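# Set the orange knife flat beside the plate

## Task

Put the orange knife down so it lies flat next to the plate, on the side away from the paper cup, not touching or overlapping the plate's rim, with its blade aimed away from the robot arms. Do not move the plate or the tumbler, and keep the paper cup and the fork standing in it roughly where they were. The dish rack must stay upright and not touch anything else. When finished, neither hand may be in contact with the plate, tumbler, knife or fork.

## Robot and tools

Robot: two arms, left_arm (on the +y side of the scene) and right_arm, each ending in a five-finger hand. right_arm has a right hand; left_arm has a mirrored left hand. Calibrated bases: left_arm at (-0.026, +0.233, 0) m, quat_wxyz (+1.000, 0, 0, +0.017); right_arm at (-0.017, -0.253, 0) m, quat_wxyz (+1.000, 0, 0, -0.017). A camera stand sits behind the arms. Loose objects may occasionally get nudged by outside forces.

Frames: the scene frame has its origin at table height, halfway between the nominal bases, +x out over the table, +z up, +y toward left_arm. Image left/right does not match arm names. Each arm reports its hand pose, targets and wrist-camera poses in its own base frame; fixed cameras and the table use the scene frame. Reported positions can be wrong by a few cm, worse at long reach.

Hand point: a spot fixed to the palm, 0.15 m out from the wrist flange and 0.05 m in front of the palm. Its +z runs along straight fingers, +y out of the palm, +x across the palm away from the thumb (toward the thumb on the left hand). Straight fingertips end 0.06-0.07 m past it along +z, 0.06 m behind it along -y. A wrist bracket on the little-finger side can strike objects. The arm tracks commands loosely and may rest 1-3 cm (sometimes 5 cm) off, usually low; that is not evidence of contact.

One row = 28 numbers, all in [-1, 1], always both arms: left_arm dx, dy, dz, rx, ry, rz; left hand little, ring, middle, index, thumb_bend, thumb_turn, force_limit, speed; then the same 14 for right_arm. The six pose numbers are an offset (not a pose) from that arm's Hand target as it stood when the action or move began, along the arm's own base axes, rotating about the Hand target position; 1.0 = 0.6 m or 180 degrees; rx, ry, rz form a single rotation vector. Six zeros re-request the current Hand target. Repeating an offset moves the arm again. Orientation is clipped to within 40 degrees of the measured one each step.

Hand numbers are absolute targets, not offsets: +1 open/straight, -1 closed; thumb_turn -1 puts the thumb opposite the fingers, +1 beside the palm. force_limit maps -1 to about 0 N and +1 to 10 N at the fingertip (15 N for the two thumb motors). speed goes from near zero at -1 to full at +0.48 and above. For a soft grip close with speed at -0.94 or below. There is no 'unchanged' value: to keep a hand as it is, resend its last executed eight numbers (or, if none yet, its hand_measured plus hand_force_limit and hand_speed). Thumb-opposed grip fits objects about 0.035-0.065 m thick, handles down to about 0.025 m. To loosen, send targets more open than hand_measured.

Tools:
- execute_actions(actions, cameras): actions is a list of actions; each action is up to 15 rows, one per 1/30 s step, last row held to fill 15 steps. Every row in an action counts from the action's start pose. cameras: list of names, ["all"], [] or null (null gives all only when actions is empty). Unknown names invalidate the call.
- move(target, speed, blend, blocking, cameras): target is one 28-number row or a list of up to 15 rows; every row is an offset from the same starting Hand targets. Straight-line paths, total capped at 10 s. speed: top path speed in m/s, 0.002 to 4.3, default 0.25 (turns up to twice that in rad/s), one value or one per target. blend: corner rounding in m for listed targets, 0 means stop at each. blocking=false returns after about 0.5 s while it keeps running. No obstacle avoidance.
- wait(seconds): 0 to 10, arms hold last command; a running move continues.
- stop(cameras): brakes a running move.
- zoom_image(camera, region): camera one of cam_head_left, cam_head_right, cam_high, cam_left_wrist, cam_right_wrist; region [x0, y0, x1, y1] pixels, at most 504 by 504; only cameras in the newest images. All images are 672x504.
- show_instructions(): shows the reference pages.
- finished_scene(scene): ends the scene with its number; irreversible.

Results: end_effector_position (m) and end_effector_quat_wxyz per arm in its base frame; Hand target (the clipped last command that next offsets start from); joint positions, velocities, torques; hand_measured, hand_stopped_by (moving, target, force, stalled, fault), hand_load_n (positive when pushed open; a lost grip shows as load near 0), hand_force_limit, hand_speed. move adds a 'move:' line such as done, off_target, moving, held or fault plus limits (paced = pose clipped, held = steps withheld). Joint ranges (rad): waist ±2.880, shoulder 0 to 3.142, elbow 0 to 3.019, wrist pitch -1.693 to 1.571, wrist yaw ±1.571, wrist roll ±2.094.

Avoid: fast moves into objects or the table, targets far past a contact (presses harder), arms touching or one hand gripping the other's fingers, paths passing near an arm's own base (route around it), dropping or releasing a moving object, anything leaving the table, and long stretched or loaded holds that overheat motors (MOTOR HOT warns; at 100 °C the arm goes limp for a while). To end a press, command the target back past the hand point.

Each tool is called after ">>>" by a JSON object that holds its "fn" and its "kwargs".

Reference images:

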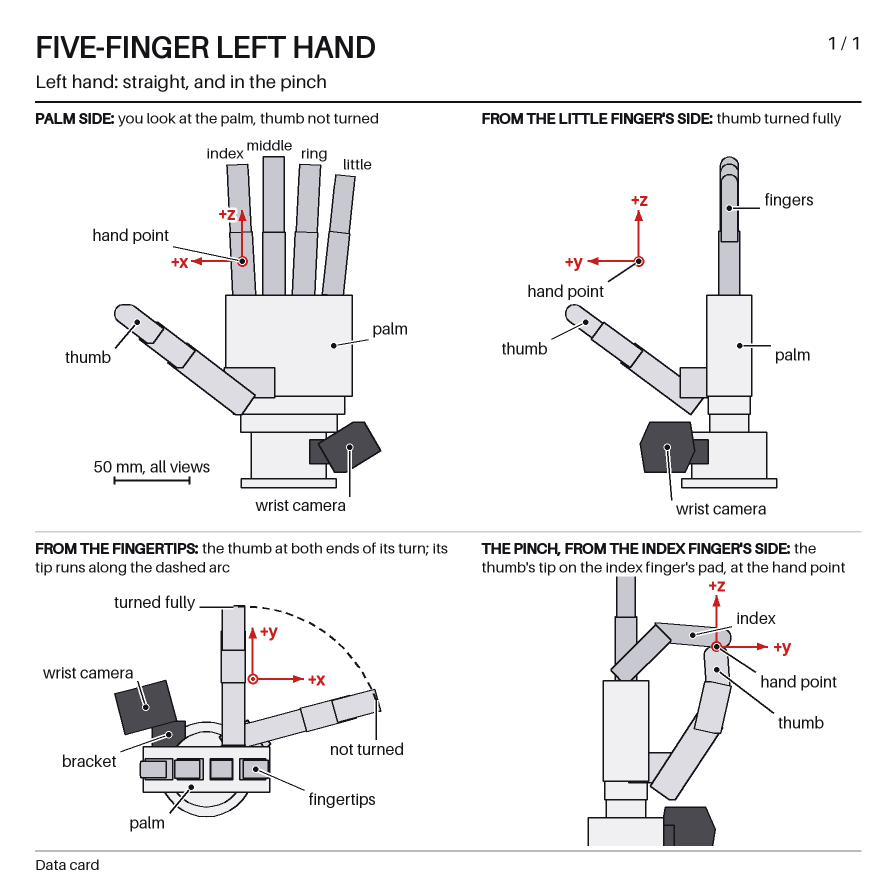

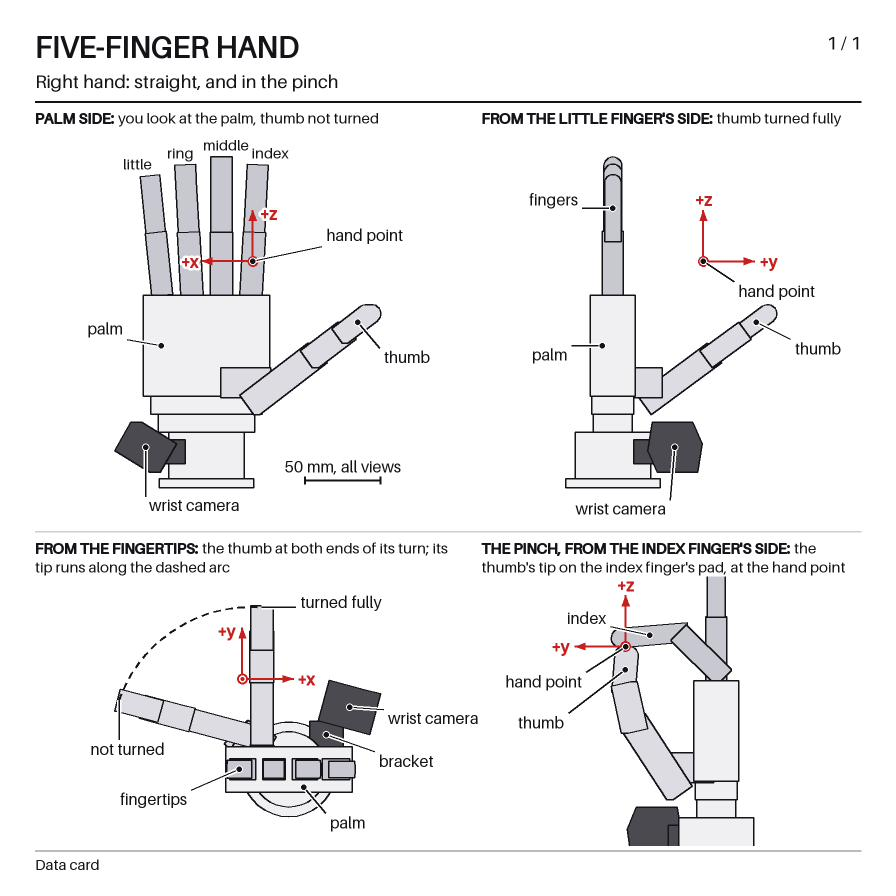

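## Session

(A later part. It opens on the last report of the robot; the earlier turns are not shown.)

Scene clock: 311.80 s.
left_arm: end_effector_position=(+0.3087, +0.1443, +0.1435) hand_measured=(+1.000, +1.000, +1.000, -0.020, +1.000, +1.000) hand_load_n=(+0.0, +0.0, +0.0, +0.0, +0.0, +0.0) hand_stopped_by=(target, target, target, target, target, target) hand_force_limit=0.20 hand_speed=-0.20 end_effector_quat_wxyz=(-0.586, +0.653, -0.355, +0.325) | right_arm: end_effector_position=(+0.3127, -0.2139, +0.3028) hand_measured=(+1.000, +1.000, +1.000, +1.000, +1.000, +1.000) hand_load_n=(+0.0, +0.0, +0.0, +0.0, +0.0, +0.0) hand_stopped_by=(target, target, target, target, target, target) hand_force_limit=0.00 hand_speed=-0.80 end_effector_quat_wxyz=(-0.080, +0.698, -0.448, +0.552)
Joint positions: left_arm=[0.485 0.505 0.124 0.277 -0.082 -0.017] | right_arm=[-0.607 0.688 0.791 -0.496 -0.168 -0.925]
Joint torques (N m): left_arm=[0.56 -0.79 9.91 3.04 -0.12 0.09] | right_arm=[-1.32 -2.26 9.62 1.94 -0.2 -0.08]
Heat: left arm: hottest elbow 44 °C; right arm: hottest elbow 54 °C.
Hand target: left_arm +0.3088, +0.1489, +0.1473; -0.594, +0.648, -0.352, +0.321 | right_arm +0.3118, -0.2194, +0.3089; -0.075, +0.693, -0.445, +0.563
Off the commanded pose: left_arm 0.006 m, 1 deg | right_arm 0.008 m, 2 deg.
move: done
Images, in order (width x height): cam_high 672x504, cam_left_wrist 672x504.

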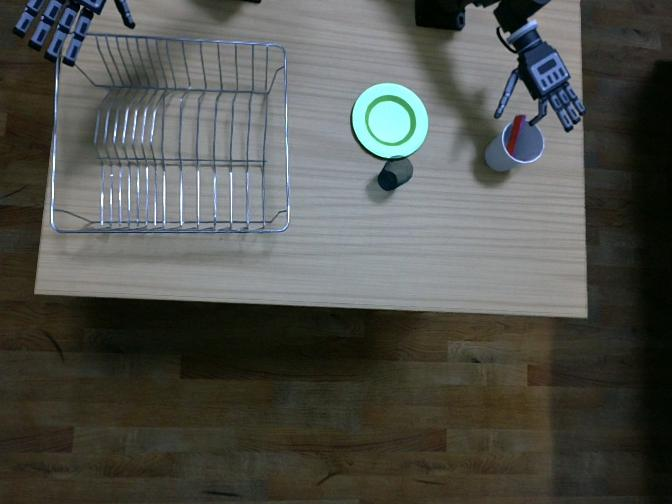

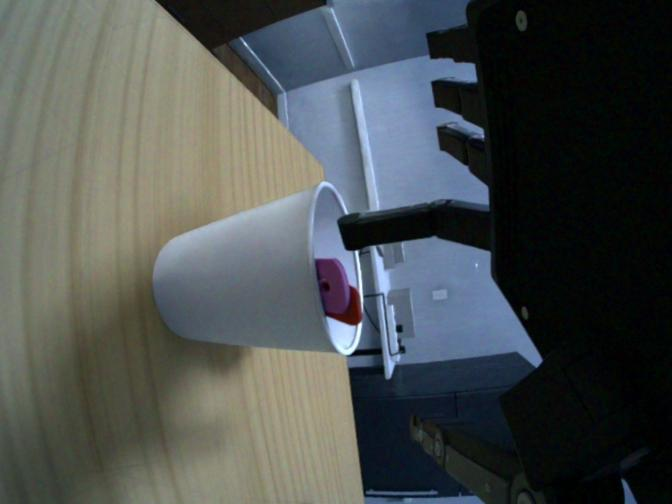

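>>> {"fn": "move", "kwargs": {"target": [[0,0,0,0,0,0,1,1,1,-0.15,1,1,-0.6,-0.6,0,0,0,0,0,0,1,1,1,1,1,1,0,-0.8],[0.005,-0.028,0,0,0,0,1,1,1,-0.15,1,1,-0.6,-0.6,0,0,0,0,0,0,1,1,1,1,1,1,0,-0.8]], "speed": 0.04, "cameras": ["cam_high","cam_left_wrist"]}}

>>> {"fn": "zoom_image", "kwargs": {"camera": "cam_left_wrist", "region": [200, 190, 400, 350]}}

>>> {"fn": "zoom_image", "kwargs": {"camera": "cam_high", "region": [490, 80, 570, 160]}}

Scene clock: 349.60 s.
left_arm: end_effector_position=(+0.3113, +0.1355, +0.1471) hand_measured=(+1.000, +1.000, +1.000, -0.150, +1.000, +1.000) hand_load_n=(+0.0, +0.0, +0.0, +0.0, +0.0, +0.0) hand_stopped_by=(target, target, target, target, target, target) hand_force_limit=-0.60 hand_speed=-0.60 end_effector_quat_wxyz=(-0.596, +0.650, -0.348, +0.320) | right_arm: end_effector_position=(+0.3127, -0.2139, +0.3028) hand_measured=(+1.000, +1.000, +1.000, +1.000, +1.000, +1.000) hand_load_n=(+0.0, +0.0, -0.5, -0.5, +0.0, +0.0) hand_stopped_by=(target, target, target, target, target, target) hand_force_limit=0.00 hand_speed=-0.80 end_effector_quat_wxyz=(-0.080, +0.698, -0.448, +0.552)
Joint positions: left_arm=[0.396 0.483 0.119 0.277 -0.19 -0.017] | right_arm=[-0.607 0.688 0.791 -0.496 -0.168 -0.925]
Joint torques (N m): left_arm=[-0.79 -1.55 9.92 1.72 -0.16 -0.02] | right_arm=[-2.37 -1.14 9.68 2.25 -0.14 -0.09]
Heat: left arm: hottest elbow 44 °C; right arm: hottest elbow 54 °C.
Hand target: left_arm +0.3117, +0.1321, +0.1472; -0.594, +0.648, -0.352, +0.321 | right_arm +0.3118, -0.2194, +0.3089; -0.075, +0.693, -0.445, +0.563
Off the commanded pose: left_arm 0.004 m, 1 deg | right_arm 0.008 m, 2 deg.
move: done
Images, in order (width x height): cam_high 672x504, cam_left_wrist 672x504.

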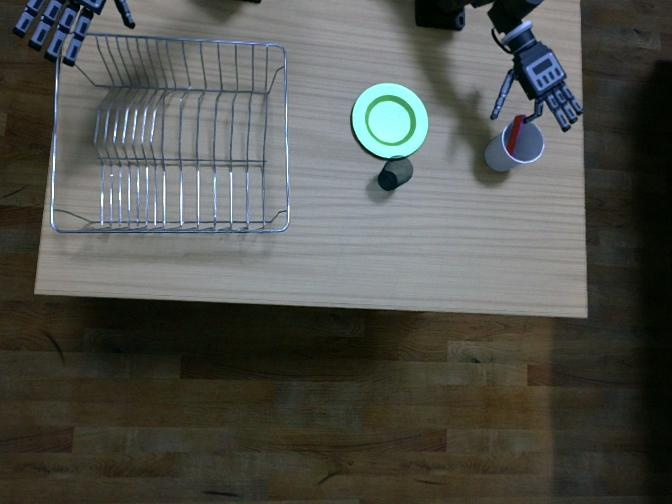

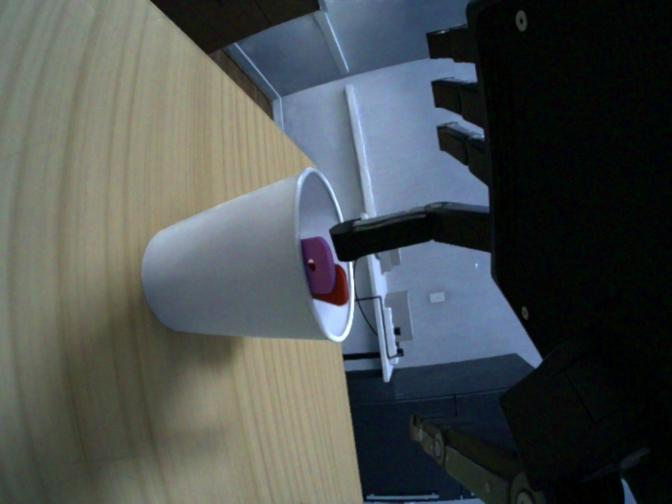

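Scaled by 2.520 from the camera's 672x504 image, which has a finer 960x720 frame.

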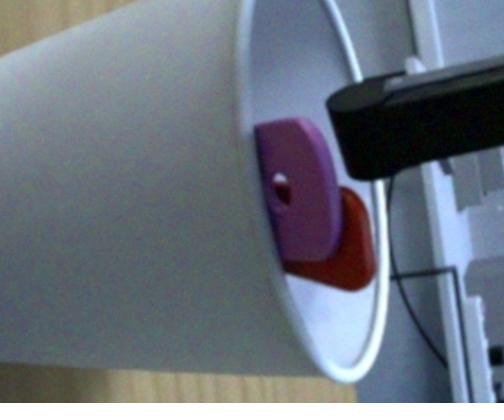

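Scaled by 6.300 from the camera's 672x504 image, which has a finer 960x720 frame.

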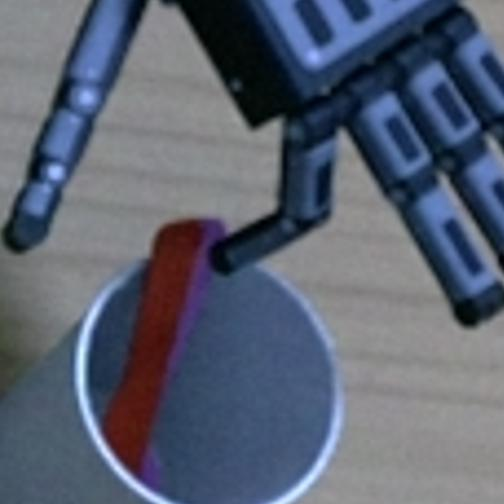

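>>> {"fn": "move", "kwargs": {"target": [[0.003,-0.01,-0.006,0,0,0,1,1,1,-0.15,1,1,-0.6,-0.6,0,0,0,0,0,0,1,1,1,1,1,1,0,-0.8]], "speed": 0.04, "cameras": ["cam_high","cam_left_wrist"]}}

>>> {"fn": "zoom_image", "kwargs": {"camera": "cam_left_wrist", "region": [200, 190, 400, 350]}}

>>> {"fn": "zoom_image", "kwargs": {"camera": "cam_high", "region": [490, 80, 570, 160]}}

Scene clock: 358.10 s.
left_arm: end_effector_position=(+0.3116, +0.1297, +0.1420) hand_measured=(+1.000, +1.000, +1.000, -0.150, +1.000, +1.000) hand_load_n=(+0.0, +0.0, +0.0, +0.0, +0.0, -0.5) hand_stopped_by=(target, target, target, target, target, target) hand_force_limit=-0.60 hand_speed=-0.60 end_effector_quat_wxyz=(-0.594, +0.651, -0.351, +0.316) | right_arm: end_effector_position=(+0.3127, -0.2139, +0.3028) hand_measured=(+1.000, +1.000, +1.000, +1.000, +1.000, +1.000) hand_load_n=(+0.0, +0.0, +0.0, -0.5, +0.0, +0.0) hand_stopped_by=(target, target, target, target, target, target) hand_force_limit=0.00 hand_speed=-0.80 end_effector_quat_wxyz=(-0.080, +0.698, -0.448, +0.552)
Joint positions: left_arm=[0.355 0.483 0.11 0.277 -0.232 -0.017] | right_arm=[-0.607 0.688 0.791 -0.496 -0.168 -0.925]
Joint torques (N m): left_arm=[-0.91 -1.08 9.83 2.41 -0.16 -0.06] | right_arm=[-2.14 -1.73 9.55 1.98 -0.14 -0.03]
Heat: left arm: hottest elbow 44 °C; right arm: hottest elbow 54 °C.
Hand target: left_arm +0.3136, +0.1260, +0.1436; -0.594, +0.648, -0.352, +0.321 | right_arm +0.3118, -0.2194, +0.3089; -0.075, +0.693, -0.445, +0.563
Off the commanded pose: left_arm 0.004 m, 1 deg | right_arm 0.008 m, 2 deg.
move: done
Images, in order (width x height): cam_high 672x504, cam_left_wrist 672x504.

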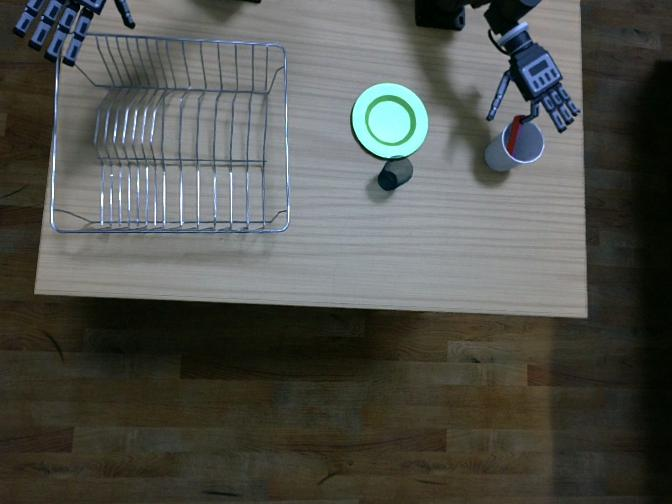

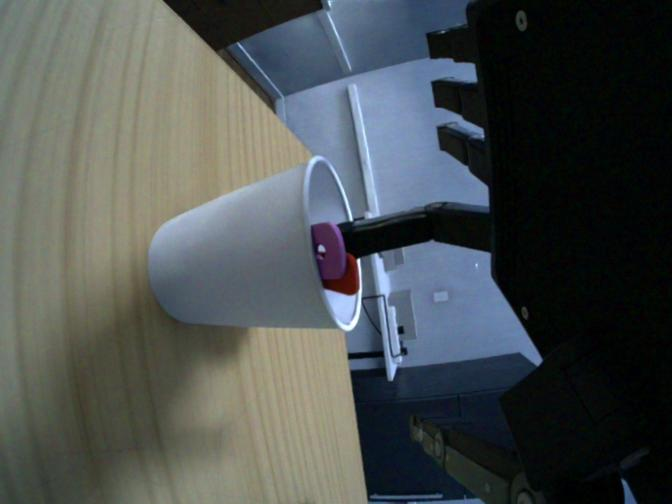

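Scaled by 2.520 from the camera's 672x504 image, which has a finer 960x720 frame.

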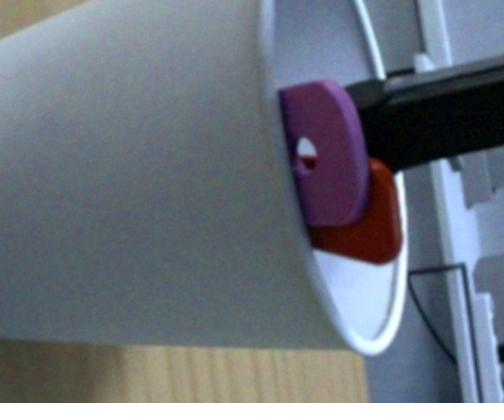

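Scaled by 6.300 from the camera's 672x504 image, which has a finer 960x720 frame.

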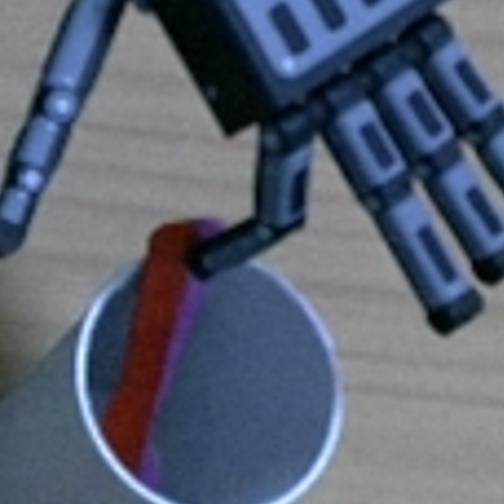

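>>> {"fn": "move", "kwargs": {"target": [[0.005,-0.017,0,0,0,0,1,1,1,-0.15,1,1,-0.6,-0.6,0,0,0,0,0,0,1,1,1,1,1,1,0,-0.8]], "speed": 0.04, "cameras": ["cam_high","cam_left_wrist"]}}

>>> {"fn": "zoom_image", "kwargs": {"camera": "cam_left_wrist", "region": [200, 190, 400, 350]}}

>>> {"fn": "zoom_image", "kwargs": {"camera": "cam_high", "region": [490, 80, 570, 160]}}

Scene clock: 366.33 s.
left_arm: end_effector_position=(+0.3148, +0.1198, +0.1421) hand_measured=(+1.000, +1.000, +1.000, -0.150, +1.000, +1.000) hand_load_n=(+0.0, -0.5, +0.5, +0.0, +0.0, +0.0) hand_stopped_by=(target, target, target, target, target, target) hand_force_limit=-0.60 hand_speed=-0.60 end_effector_quat_wxyz=(-0.596, +0.649, -0.353, +0.315) | right_arm: end_effector_position=(+0.3127, -0.2139, +0.3028) hand_measured=(+1.000, +1.000, +1.000, +1.000, +1.000, +1.000) hand_load_n=(+0.0, +0.0, +0.0, +0.0, +0.0, +0.0) hand_stopped_by=(target, target, target, target, target, target) hand_force_limit=0.00 hand_speed=-0.80 end_effector_quat_wxyz=(-0.080, +0.698, -0.448, +0.552)
Joint positions: left_arm=[0.283 0.483 0.11 0.277 -0.303 -0.017] | right_arm=[-0.607 0.688 0.791 -0.496 -0.168 -0.925]
Joint torques (N m): left_arm=[-0.85 -1.26 9.87 2.15 -0.17 -0.13] | right_arm=[-2.08 -1.44 9.43 2.04 -0.19 -0.05]
Heat: left arm: hottest elbow 42 °C; right arm: hottest elbow 54 °C.
Hand target: left_arm +0.3165, +0.1159, +0.1436; -0.594, +0.648, -0.352, +0.321 | right_arm +0.3118, -0.2194, +0.3089; -0.075, +0.693, -0.445, +0.563
Off the commanded pose: left_arm 0.005 m, 1 deg | right_arm 0.008 m, 2 deg.
move: done
Images, in order (width x height): cam_high 672x504, cam_left_wrist 672x504.

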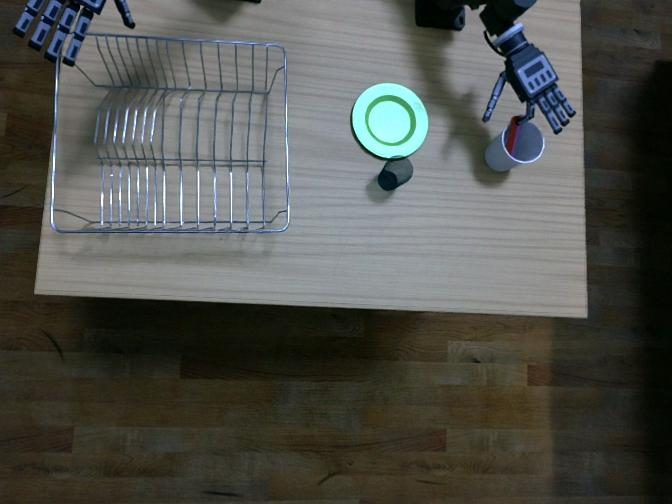

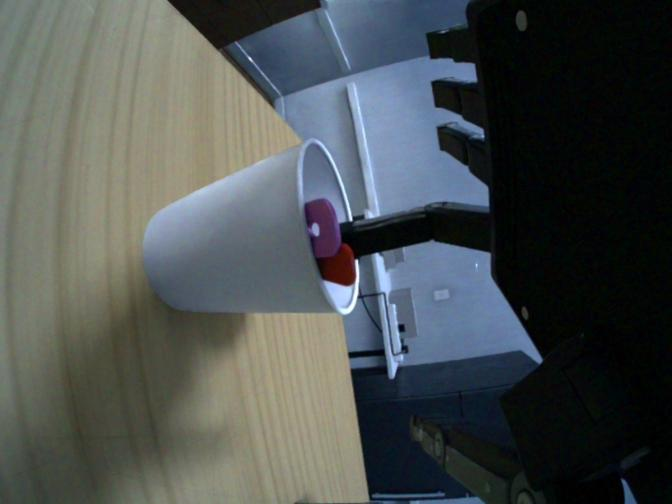

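Scaled by 2.520 from the camera's 672x504 image, which has a finer 960x720 frame.

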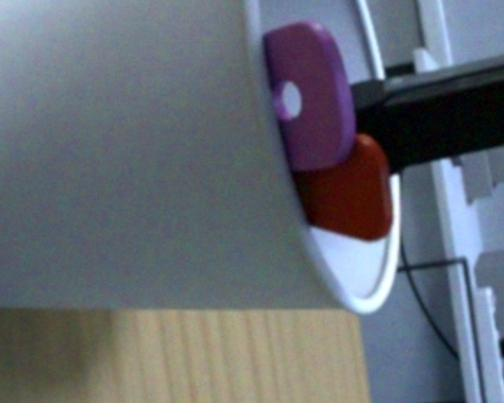

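Scaled by 6.300 from the camera's 672x504 image, which has a finer 960x720 frame.

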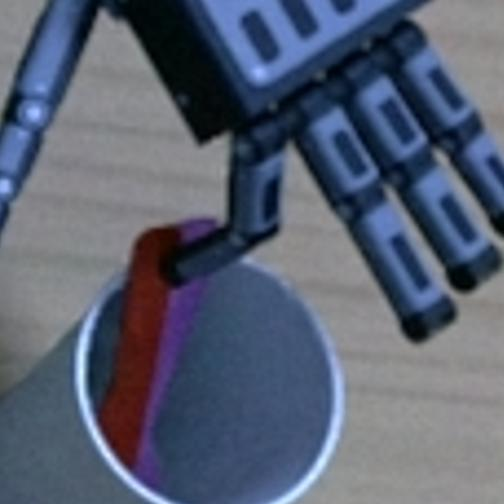

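>>> {"fn": "move", "kwargs": {"target": [[0.003,-0.015,0,0,0,0,1,1,1,-0.15,1,1,-0.6,-0.6,0,0,0,0,0,0,1,1,1,1,1,1,0,-0.8]], "speed": 0.04, "cameras": ["cam_high","cam_left_wrist"]}}

>>> {"fn": "zoom_image", "kwargs": {"camera": "cam_left_wrist", "region": [200, 150, 400, 310]}}

>>> {"fn": "zoom_image", "kwargs": {"camera": "cam_high", "region": [490, 80, 570, 160]}}

Scene clock: 376.73 s.
left_arm: end_effector_position=(+0.3172, +0.1111, +0.1424) hand_measured=(+1.000, +1.000, +1.000, -0.150, +1.000, +1.000) hand_load_n=(-0.5, +0.0, +0.0, +0.0, +0.0, +0.0) hand_stopped_by=(target, target, target, target, target, target) hand_force_limit=-0.60 hand_speed=-0.60 end_effector_quat_wxyz=(-0.597, +0.648, -0.353, +0.314) | right_arm: end_effector_position=(+0.3127, -0.2139, +0.3028) hand_measured=(+1.000, +1.000, +1.000, +1.000, +1.000, +1.000) hand_load_n=(+0.0, +0.0, +0.0, +0.0, +0.5, +0.0) hand_stopped_by=(target, target, target, target, target, target) hand_force_limit=0.00 hand_speed=-0.80 end_effector_quat_wxyz=(-0.080, +0.698, -0.448, +0.552)
Joint positions: left_arm=[0.221 0.483 0.11 0.277 -0.365 -0.021] | right_arm=[-0.607 0.688 0.791 -0.496 -0.168 -0.925]
Joint torques (N m): left_arm=[-0.85 -1.55 9.83 1.94 -0.17 -0.16] | right_arm=[-2.32 -1.26 9.7 2.02 -0.17 -0.04]
Heat: left arm: hottest elbow 41 °C; right arm: hottest elbow 54 °C.
Hand target: left_arm +0.3184, +0.1068, +0.1436; -0.594, +0.648, -0.352, +0.321 | right_arm +0.3118, -0.2194, +0.3089; -0.075, +0.693, -0.445, +0.563
Off the commanded pose: left_arm 0.005 m, 1 deg | right_arm 0.008 m, 2 deg.
move: done
Images, in order (width x height): cam_high 672x504, cam_left_wrist 672x504.

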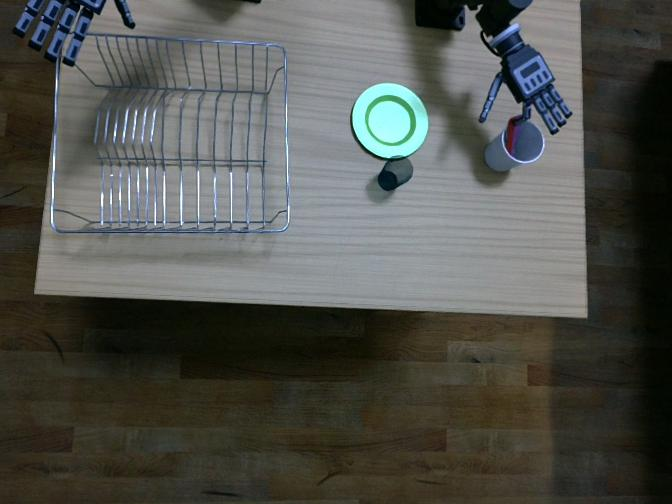

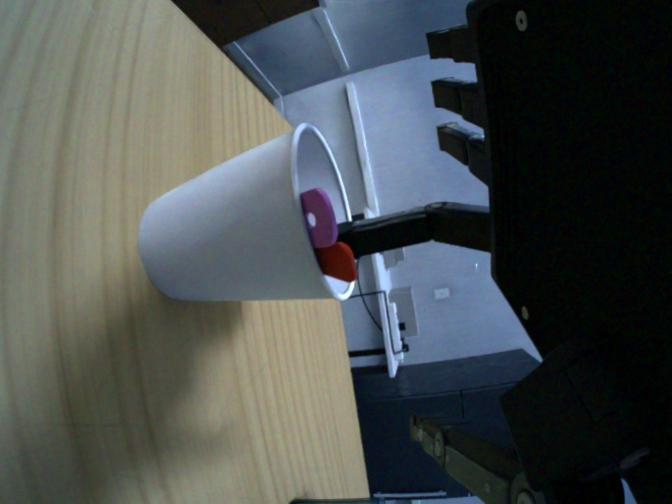

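Scaled by 2.520 from the camera's 672x504 image, which has a finer 960x720 frame.

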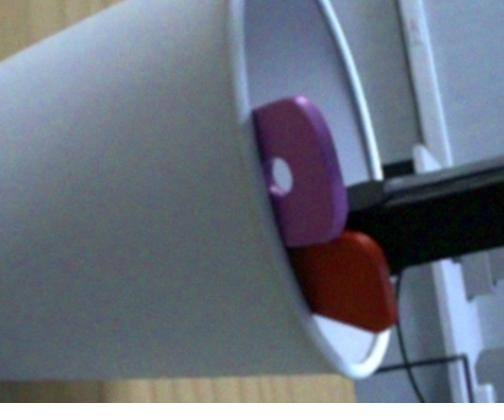

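Scaled by 6.300 from the camera's 672x504 image, which has a finer 960x720 frame.

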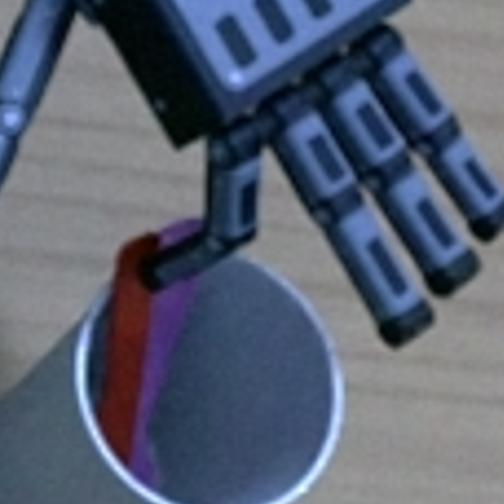

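>>> {"fn": "move", "kwargs": {"target": [[0,0.004,0,0,0,0,1,1,1,0.42,1,1,0.2,-0.2,0,0,0,0,0,0,1,1,1,1,1,1,0,-0.8],[0,0.0,0.075,0,0,0,1,1,1,0.42,0.45,-0.48,0.2,-0.2,0,0,0,0,0,0,1,1,1,1,1,1,0,-0.8],[0.0143,-0.0158,0.075,0,0,0,1,1,1,0.42,0.45,-0.48,0.2,-0.2,0,0,0,0,0,0,1,1,1,1,1,1,0,-0.8],[0.0143,-0.0158,0.042,0,0,0,1,1,1,0.42,0.45,-0.48,0.2,-0.2,0,0,0,0,0,0,1,1,1,1,1,1,0,-0.8]], "speed": 0.06, "cameras": ["cam_high","cam_left_wrist"]}}

>>> {"fn": "zoom_image", "kwargs": {"camera": "cam_left_wrist", "region": [200, 170, 400, 330]}}

>>> {"fn": "zoom_image", "kwargs": {"camera": "cam_high", "region": [490, 80, 570, 160]}}

Scene clock: 445.53 s.
left_arm: end_effector_position=(+0.3232, +0.1008, +0.1642) hand_measured=(+1.000, +1.000, +1.000, +0.420, +0.450, -0.480) hand_load_n=(+0.0, +0.0, +0.0, +0.0, +0.0, +0.0) hand_stopped_by=(target, target, target, target, target, target) hand_force_limit=0.20 hand_speed=-0.20 end_effector_quat_wxyz=(-0.594, +0.651, -0.357, +0.311) | right_arm: end_effector_position=(+0.3127, -0.2139, +0.3028) hand_measured=(+1.000, +1.000, +1.000, +1.000, +1.000, +1.000) hand_load_n=(+0.0, +0.0, +0.0, +0.0, +0.0, +0.0) hand_stopped_by=(target, target, target, target, target, target) hand_force_limit=0.00 hand_speed=-0.80 end_effector_quat_wxyz=(-0.080, +0.698, -0.448, +0.552)
Joint positions: left_arm=[0.147 0.457 0.177 0.167 -0.438 -0.029] | right_arm=[-0.607 0.688 0.791 -0.496 -0.168 -0.925]
Joint torques (N m): left_arm=[-0.67 -0.67 10.24 2.96 -0.13 -0.13] | right_arm=[-1.44 -1.96 9.4 2.15 -0.19 -0.08]
Heat: left arm: hottest elbow 41 °C; right arm: hottest elbow 54 °C.
Hand target: left_arm +0.3270, +0.0974, +0.1689; -0.594, +0.648, -0.352, +0.321 | right_arm +0.3118, -0.2194, +0.3089; -0.075, +0.693, -0.445, +0.563
Off the commanded pose: left_arm 0.007 m, 1 deg | right_arm 0.008 m, 2 deg.
move: done; target 2's new numbers were sent with left_arm's hand 0.028 m and 3 deg from that target
Images, in order (width x height): cam_high 672x504, cam_left_wrist 672x504.

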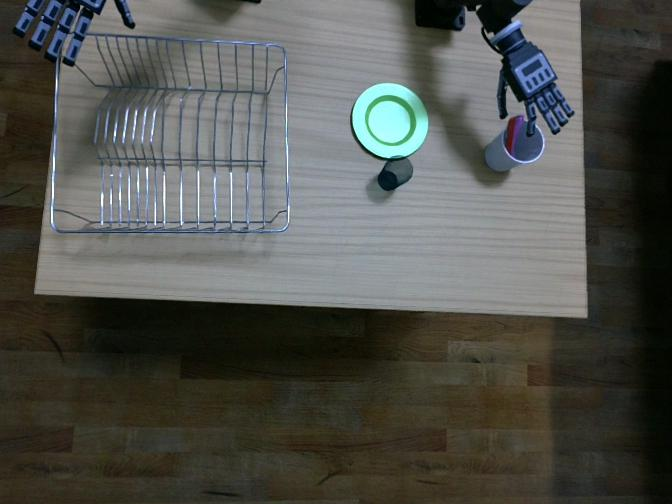

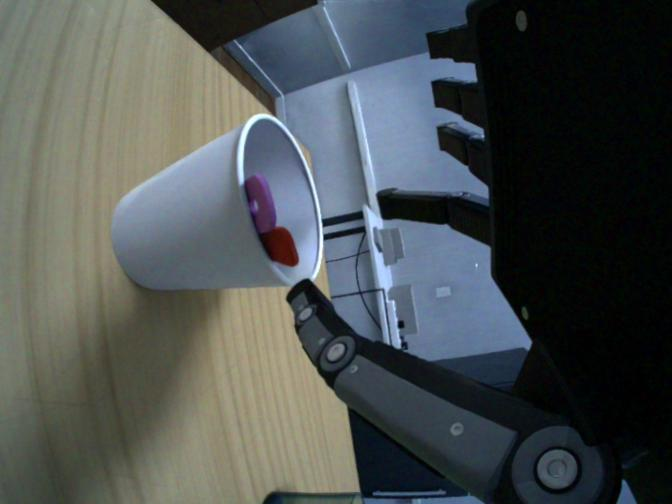

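Scaled by 2.520 from the camera's 672x504 image, which has a finer 960x720 frame.

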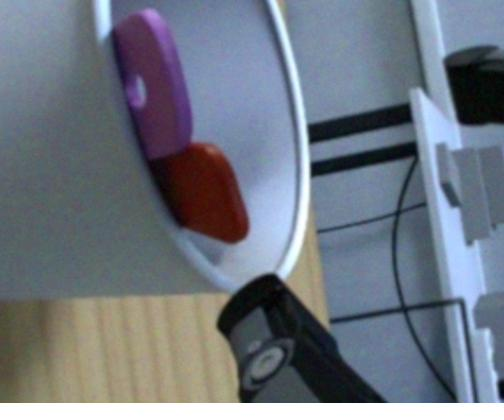

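Scaled by 6.300 from the camera's 672x504 image, which has a finer 960x720 frame.

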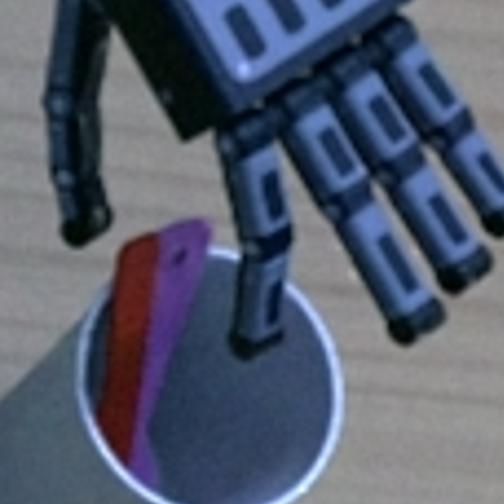

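>>> {"fn": "move", "kwargs": {"target": [[-0.003,0.0255,0.01,0,0,0,1,1,1,0.42,0.45,-0.48,0.2,-0.2,0,0,0,0,0,0,1,1,1,1,1,1,0,-0.8],[-0.003,0.0255,-0.02,0,0,0,1,1,1,0.42,0.4,-0.48,0.2,-0.2,0,0,0,0,0,0,1,1,1,1,1,1,0,-0.8]], "speed": 0.06, "cameras": ["cam_high","cam_left_wrist"]}}

>>> {"fn": "zoom_image", "kwargs": {"camera": "cam_left_wrist", "region": [200, 170, 400, 330]}}

>>> {"fn": "zoom_image", "kwargs": {"camera": "cam_high", "region": [490, 80, 570, 160]}}

Scene clock: 481.60 s.
left_arm: end_effector_position=(+0.3236, +0.1087, +0.1514) hand_measured=(+1.000, +1.000, +1.000, +0.420, +0.400, -0.480) hand_load_n=(+0.0, +0.0, +0.0, +0.0, +0.5, +0.0) hand_stopped_by=(target, target, target, target, target, target) hand_force_limit=0.20 hand_speed=-0.20 end_effector_quat_wxyz=(-0.588, +0.650, -0.360, +0.319) | right_arm: end_effector_position=(+0.3127, -0.2139, +0.3028) hand_measured=(+1.000, +1.000, +1.000, +1.000, +1.000, +1.000) hand_load_n=(+0.0, +0.0, +0.0, +0.0, +0.0, +0.0) hand_stopped_by=(target, target, target, target, target, target) hand_force_limit=0.00 hand_speed=-0.80 end_effector_quat_wxyz=(-0.080, +0.698, -0.448, +0.552)
Joint positions: left_arm=[0.223 0.494 0.147 0.236 -0.344 -0.029] | right_arm=[-0.607 0.688 0.791 -0.496 -0.168 -0.925]
Joint torques (N m): left_arm=[0.73 -0.73 10.14 3.02 0.04 -0.02] | right_arm=[-1.9 -1.38 9.43 2.13 -0.17 -0.04]
Heat: left arm: hottest elbow 41 °C; right arm: hottest elbow 54 °C.
Hand target: left_arm +0.3251, +0.1127, +0.1568; -0.594, +0.648, -0.352, +0.321 | right_arm +0.3118, -0.2194, +0.3089; -0.075, +0.693, -0.445, +0.563
Off the commanded pose: left_arm 0.007 m, 1 deg | right_arm 0.008 m, 2 deg.
move: done
Images, in order (width x height): cam_high 672x504, cam_left_wrist 672x504.

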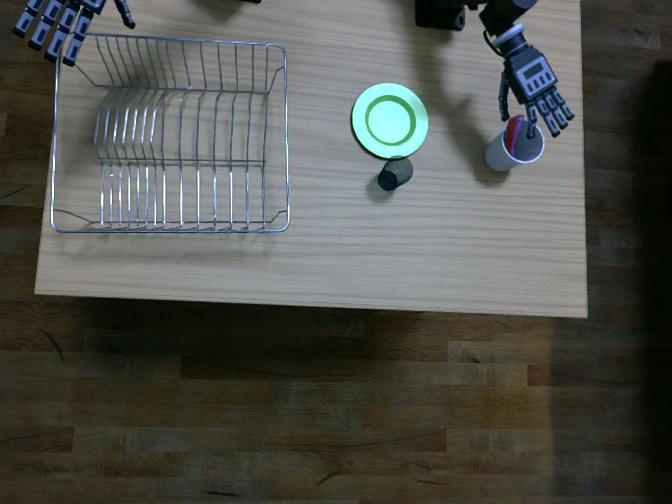

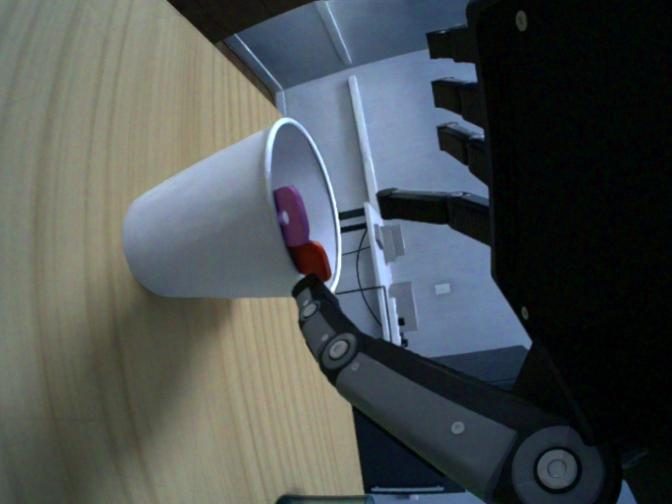

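Scaled by 2.520 from the camera's 672x504 image, which has a finer 960x720 frame.

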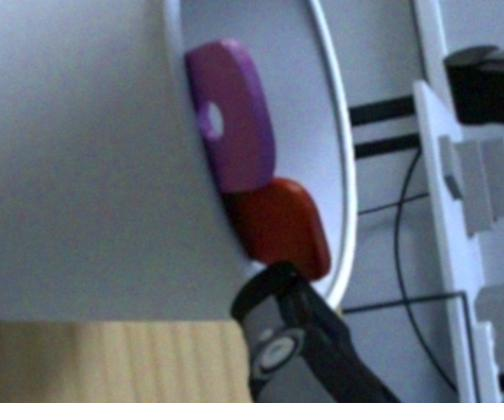

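Scaled by 6.300 from the camera's 672x504 image, which has a finer 960x720 frame.

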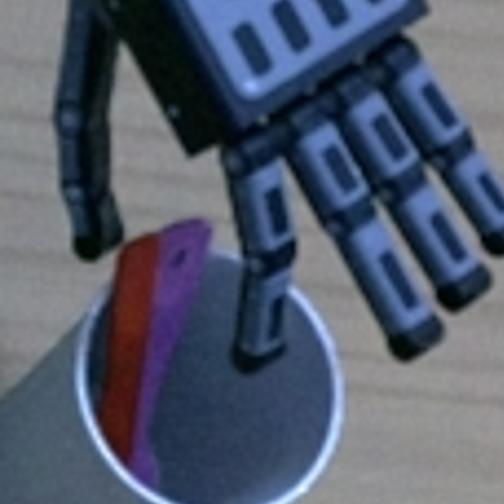

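>>> {"fn": "move", "kwargs": {"target": [[-0.0085,0.0055,0.045,0,0,0,1,1,1,0.42,0.4,-0.48,0.2,-0.2,0,0,0,0,0,0,1,1,1,1,1,1,0,-0.8],[-0.0085,0.0055,0.045,0,0,0,1,1,1,0.42,0.12,-0.48,0.2,-0.2,0,0,0,0,0,0,1,1,1,1,1,1,0,-0.8],[-0.0085,0.0055,-0.006,0,0,0,1,1,1,0.42,0.12,-0.48,0.2,-0.2,0,0,0,0,0,0,1,1,1,1,1,1,0,-0.8]], "speed": 0.06, "cameras": ["cam_high","cam_left_wrist"]}}

>>> {"fn": "zoom_image", "kwargs": {"camera": "cam_left_wrist", "region": [200, 170, 400, 330]}}

>>> {"fn": "zoom_image", "kwargs": {"camera": "cam_high", "region": [490, 80, 570, 160]}}

Scene clock: 509.87 s.
left_arm: end_effector_position=(+0.3197, +0.1113, +0.1517) hand_measured=(+1.000, +1.000, +1.000, +0.420, +0.120, -0.480) hand_load_n=(+0.0, +0.0, +0.0, +0.0, -0.5, +0.0) hand_stopped_by=(target, target, target, target, target, target) hand_force_limit=0.20 hand_speed=-0.20 end_effector_quat_wxyz=(-0.590, +0.648, -0.357, +0.323) | right_arm: end_effector_position=(+0.3127, -0.2139, +0.3028) hand_measured=(+1.000, +1.000, +1.000, +1.000, +1.000, +1.000) hand_load_n=(+0.0, +0.0, +0.0, +0.0, +0.0, +0.0) hand_stopped_by=(target, target, target, target, target, target) hand_force_limit=0.00 hand_speed=-0.80 end_effector_quat_wxyz=(-0.080, +0.698, -0.448, +0.552)
Joint positions: left_arm=[0.25 0.468 0.137 0.23 -0.315 -0.029] | right_arm=[-0.607 0.688 0.791 -0.496 -0.168 -0.925]
Joint torques (N m): left_arm=[1.08 -0.21 9.91 2.91 0.05 0.02] | right_arm=[-1.79 -0.85 9.52 2.19 -0.16 -0.04]
Heat: left arm: hottest elbow 43 °C; right arm: hottest elbow 54 °C.
Hand target: left_arm +0.3200, +0.1160, +0.1533; -0.594, +0.648, -0.352, +0.321 | right_arm +0.3118, -0.2194, +0.3089; -0.075, +0.693, -0.445, +0.563
Off the commanded pose: left_arm 0.005 m, 1 deg | right_arm 0.008 m, 2 deg.
move: done; target 2's new numbers were sent with left_arm's hand 0.029 m and 2 deg from that target
Images, in order (width x height): cam_high 672x504, cam_left_wrist 672x504.

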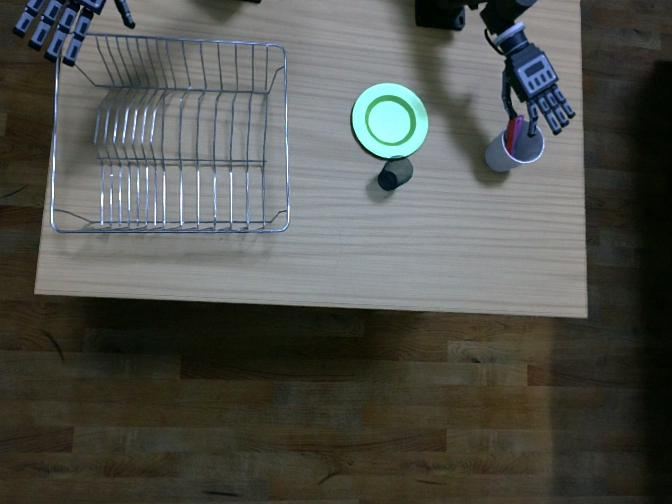

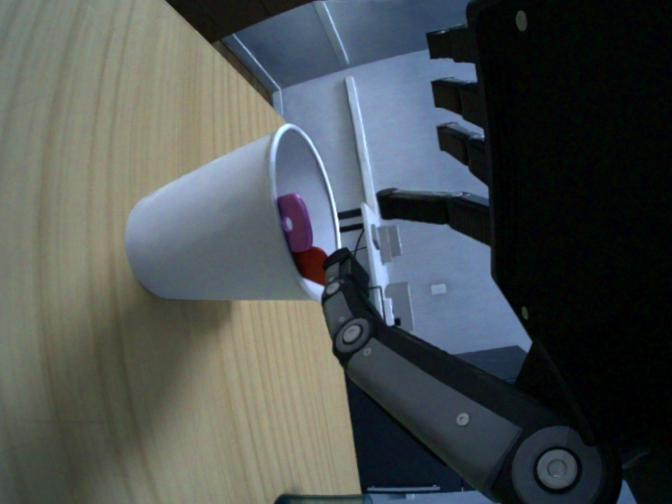

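Scaled by 2.520 from the camera's 672x504 image, which has a finer 960x720 frame.

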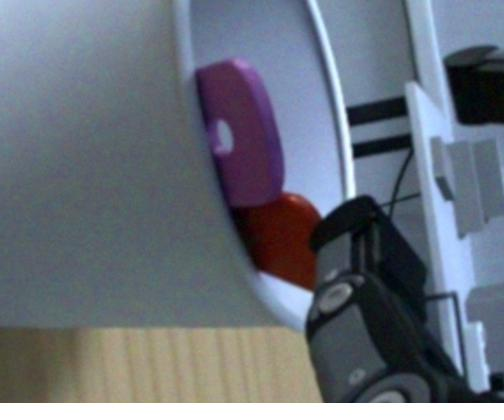

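Scaled by 6.300 from the camera's 672x504 image, which has a finer 960x720 frame.

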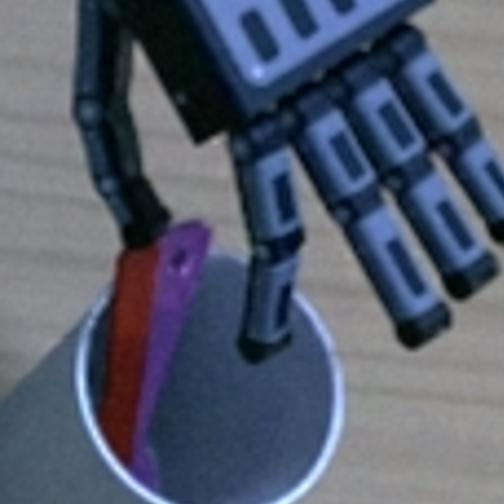

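>>> {"fn": "move", "kwargs": {"target": [[-0.0117,-0.0245,0.04,0,0,0,1,1,1,0.42,0.12,-0.43,0.2,-0.2,0,0,0,0,0,0,1,1,1,1,1,1,0,-0.8],[-0.0117,-0.0245,-0.0163,0,0,0,1,1,1,0.42,0.12,-0.43,0.2,-0.2,0,0,0,0,0,0,1,1,1,1,1,1,0,-0.8]], "speed": 0.06, "cameras": ["cam_high","cam_left_wrist"]}}

>>> {"fn": "zoom_image", "kwargs": {"camera": "cam_left_wrist", "region": [200, 170, 400, 330]}}

>>> {"fn": "zoom_image", "kwargs": {"camera": "cam_high", "region": [490, 80, 570, 160]}}

Scene clock: 583.47 s.
left_arm: end_effector_position=(+0.3088, +0.1051, +0.1378) hand_measured=(+1.000, +1.000, +1.000, +0.420, +0.120, -0.430) hand_load_n=(+0.0, +0.0, -0.5, +0.0, +0.0, +0.0) hand_stopped_by=(target, target, target, target, target, target) hand_force_limit=0.20 hand_speed=-0.20 end_effector_quat_wxyz=(-0.593, +0.653, -0.355, +0.311) | right_arm: end_effector_position=(+0.3127, -0.2139, +0.3028) hand_measured=(+1.000, +1.000, +1.000, +1.000, +1.000, +1.000) hand_load_n=(+0.0, +0.0, +0.0, +0.0, +0.0, +0.0) hand_stopped_by=(target, target, target, target, target, target) hand_force_limit=0.00 hand_speed=-0.80 end_effector_quat_wxyz=(-0.080, +0.698, -0.448, +0.552)
Joint positions: left_arm=[0.191 0.414 0.099 0.202 -0.396 -0.029] | right_arm=[-0.607 0.688 0.791 -0.496 -0.168 -0.925]
Joint torques (N m): left_arm=[-0.91 -0.21 10.29 2.92 -0.18 -0.08] | right_arm=[-2.26 -1.08 9.46 1.8 -0.13 -0.04]
Heat: left arm: hottest elbow 40 °C; right arm: hottest elbow 54 °C.
Hand target: left_arm +0.3130, +0.1013, +0.1436; -0.594, +0.648, -0.352, +0.321 | right_arm +0.3118, -0.2194, +0.3089; -0.075, +0.693, -0.445, +0.563
Off the commanded pose: left_arm 0.008 m, 1 deg | right_arm 0.008 m, 2 deg.
move: done
Images, in order (width x height): cam_high 672x504, cam_left_wrist 672x504.

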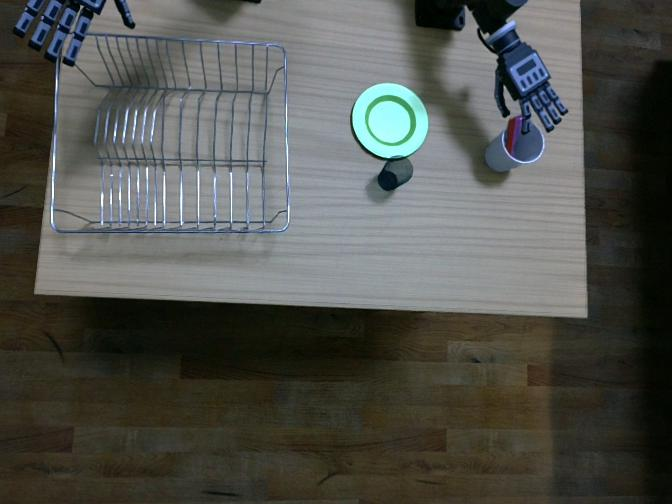

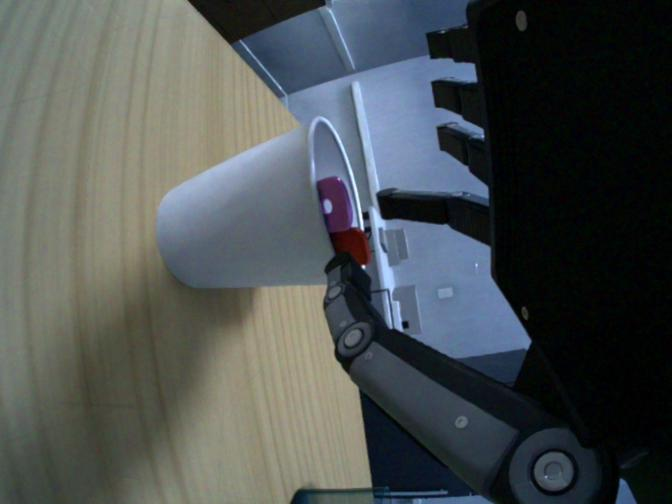

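Scaled by 2.520 from the camera's 672x504 image, which has a finer 960x720 frame.

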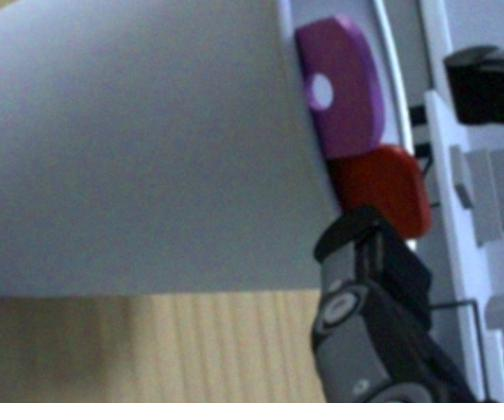

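Scaled by 6.300 from the camera's 672x504 image, which has a finer 960x720 frame.

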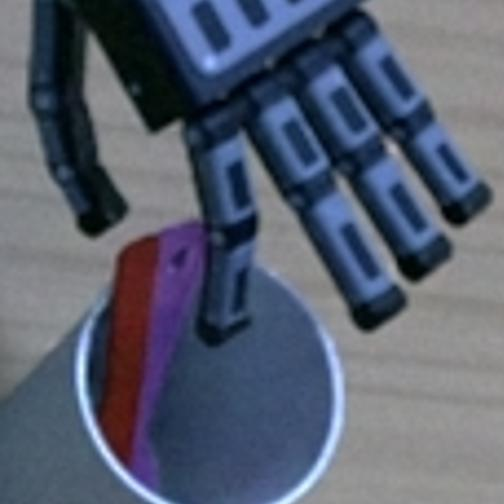

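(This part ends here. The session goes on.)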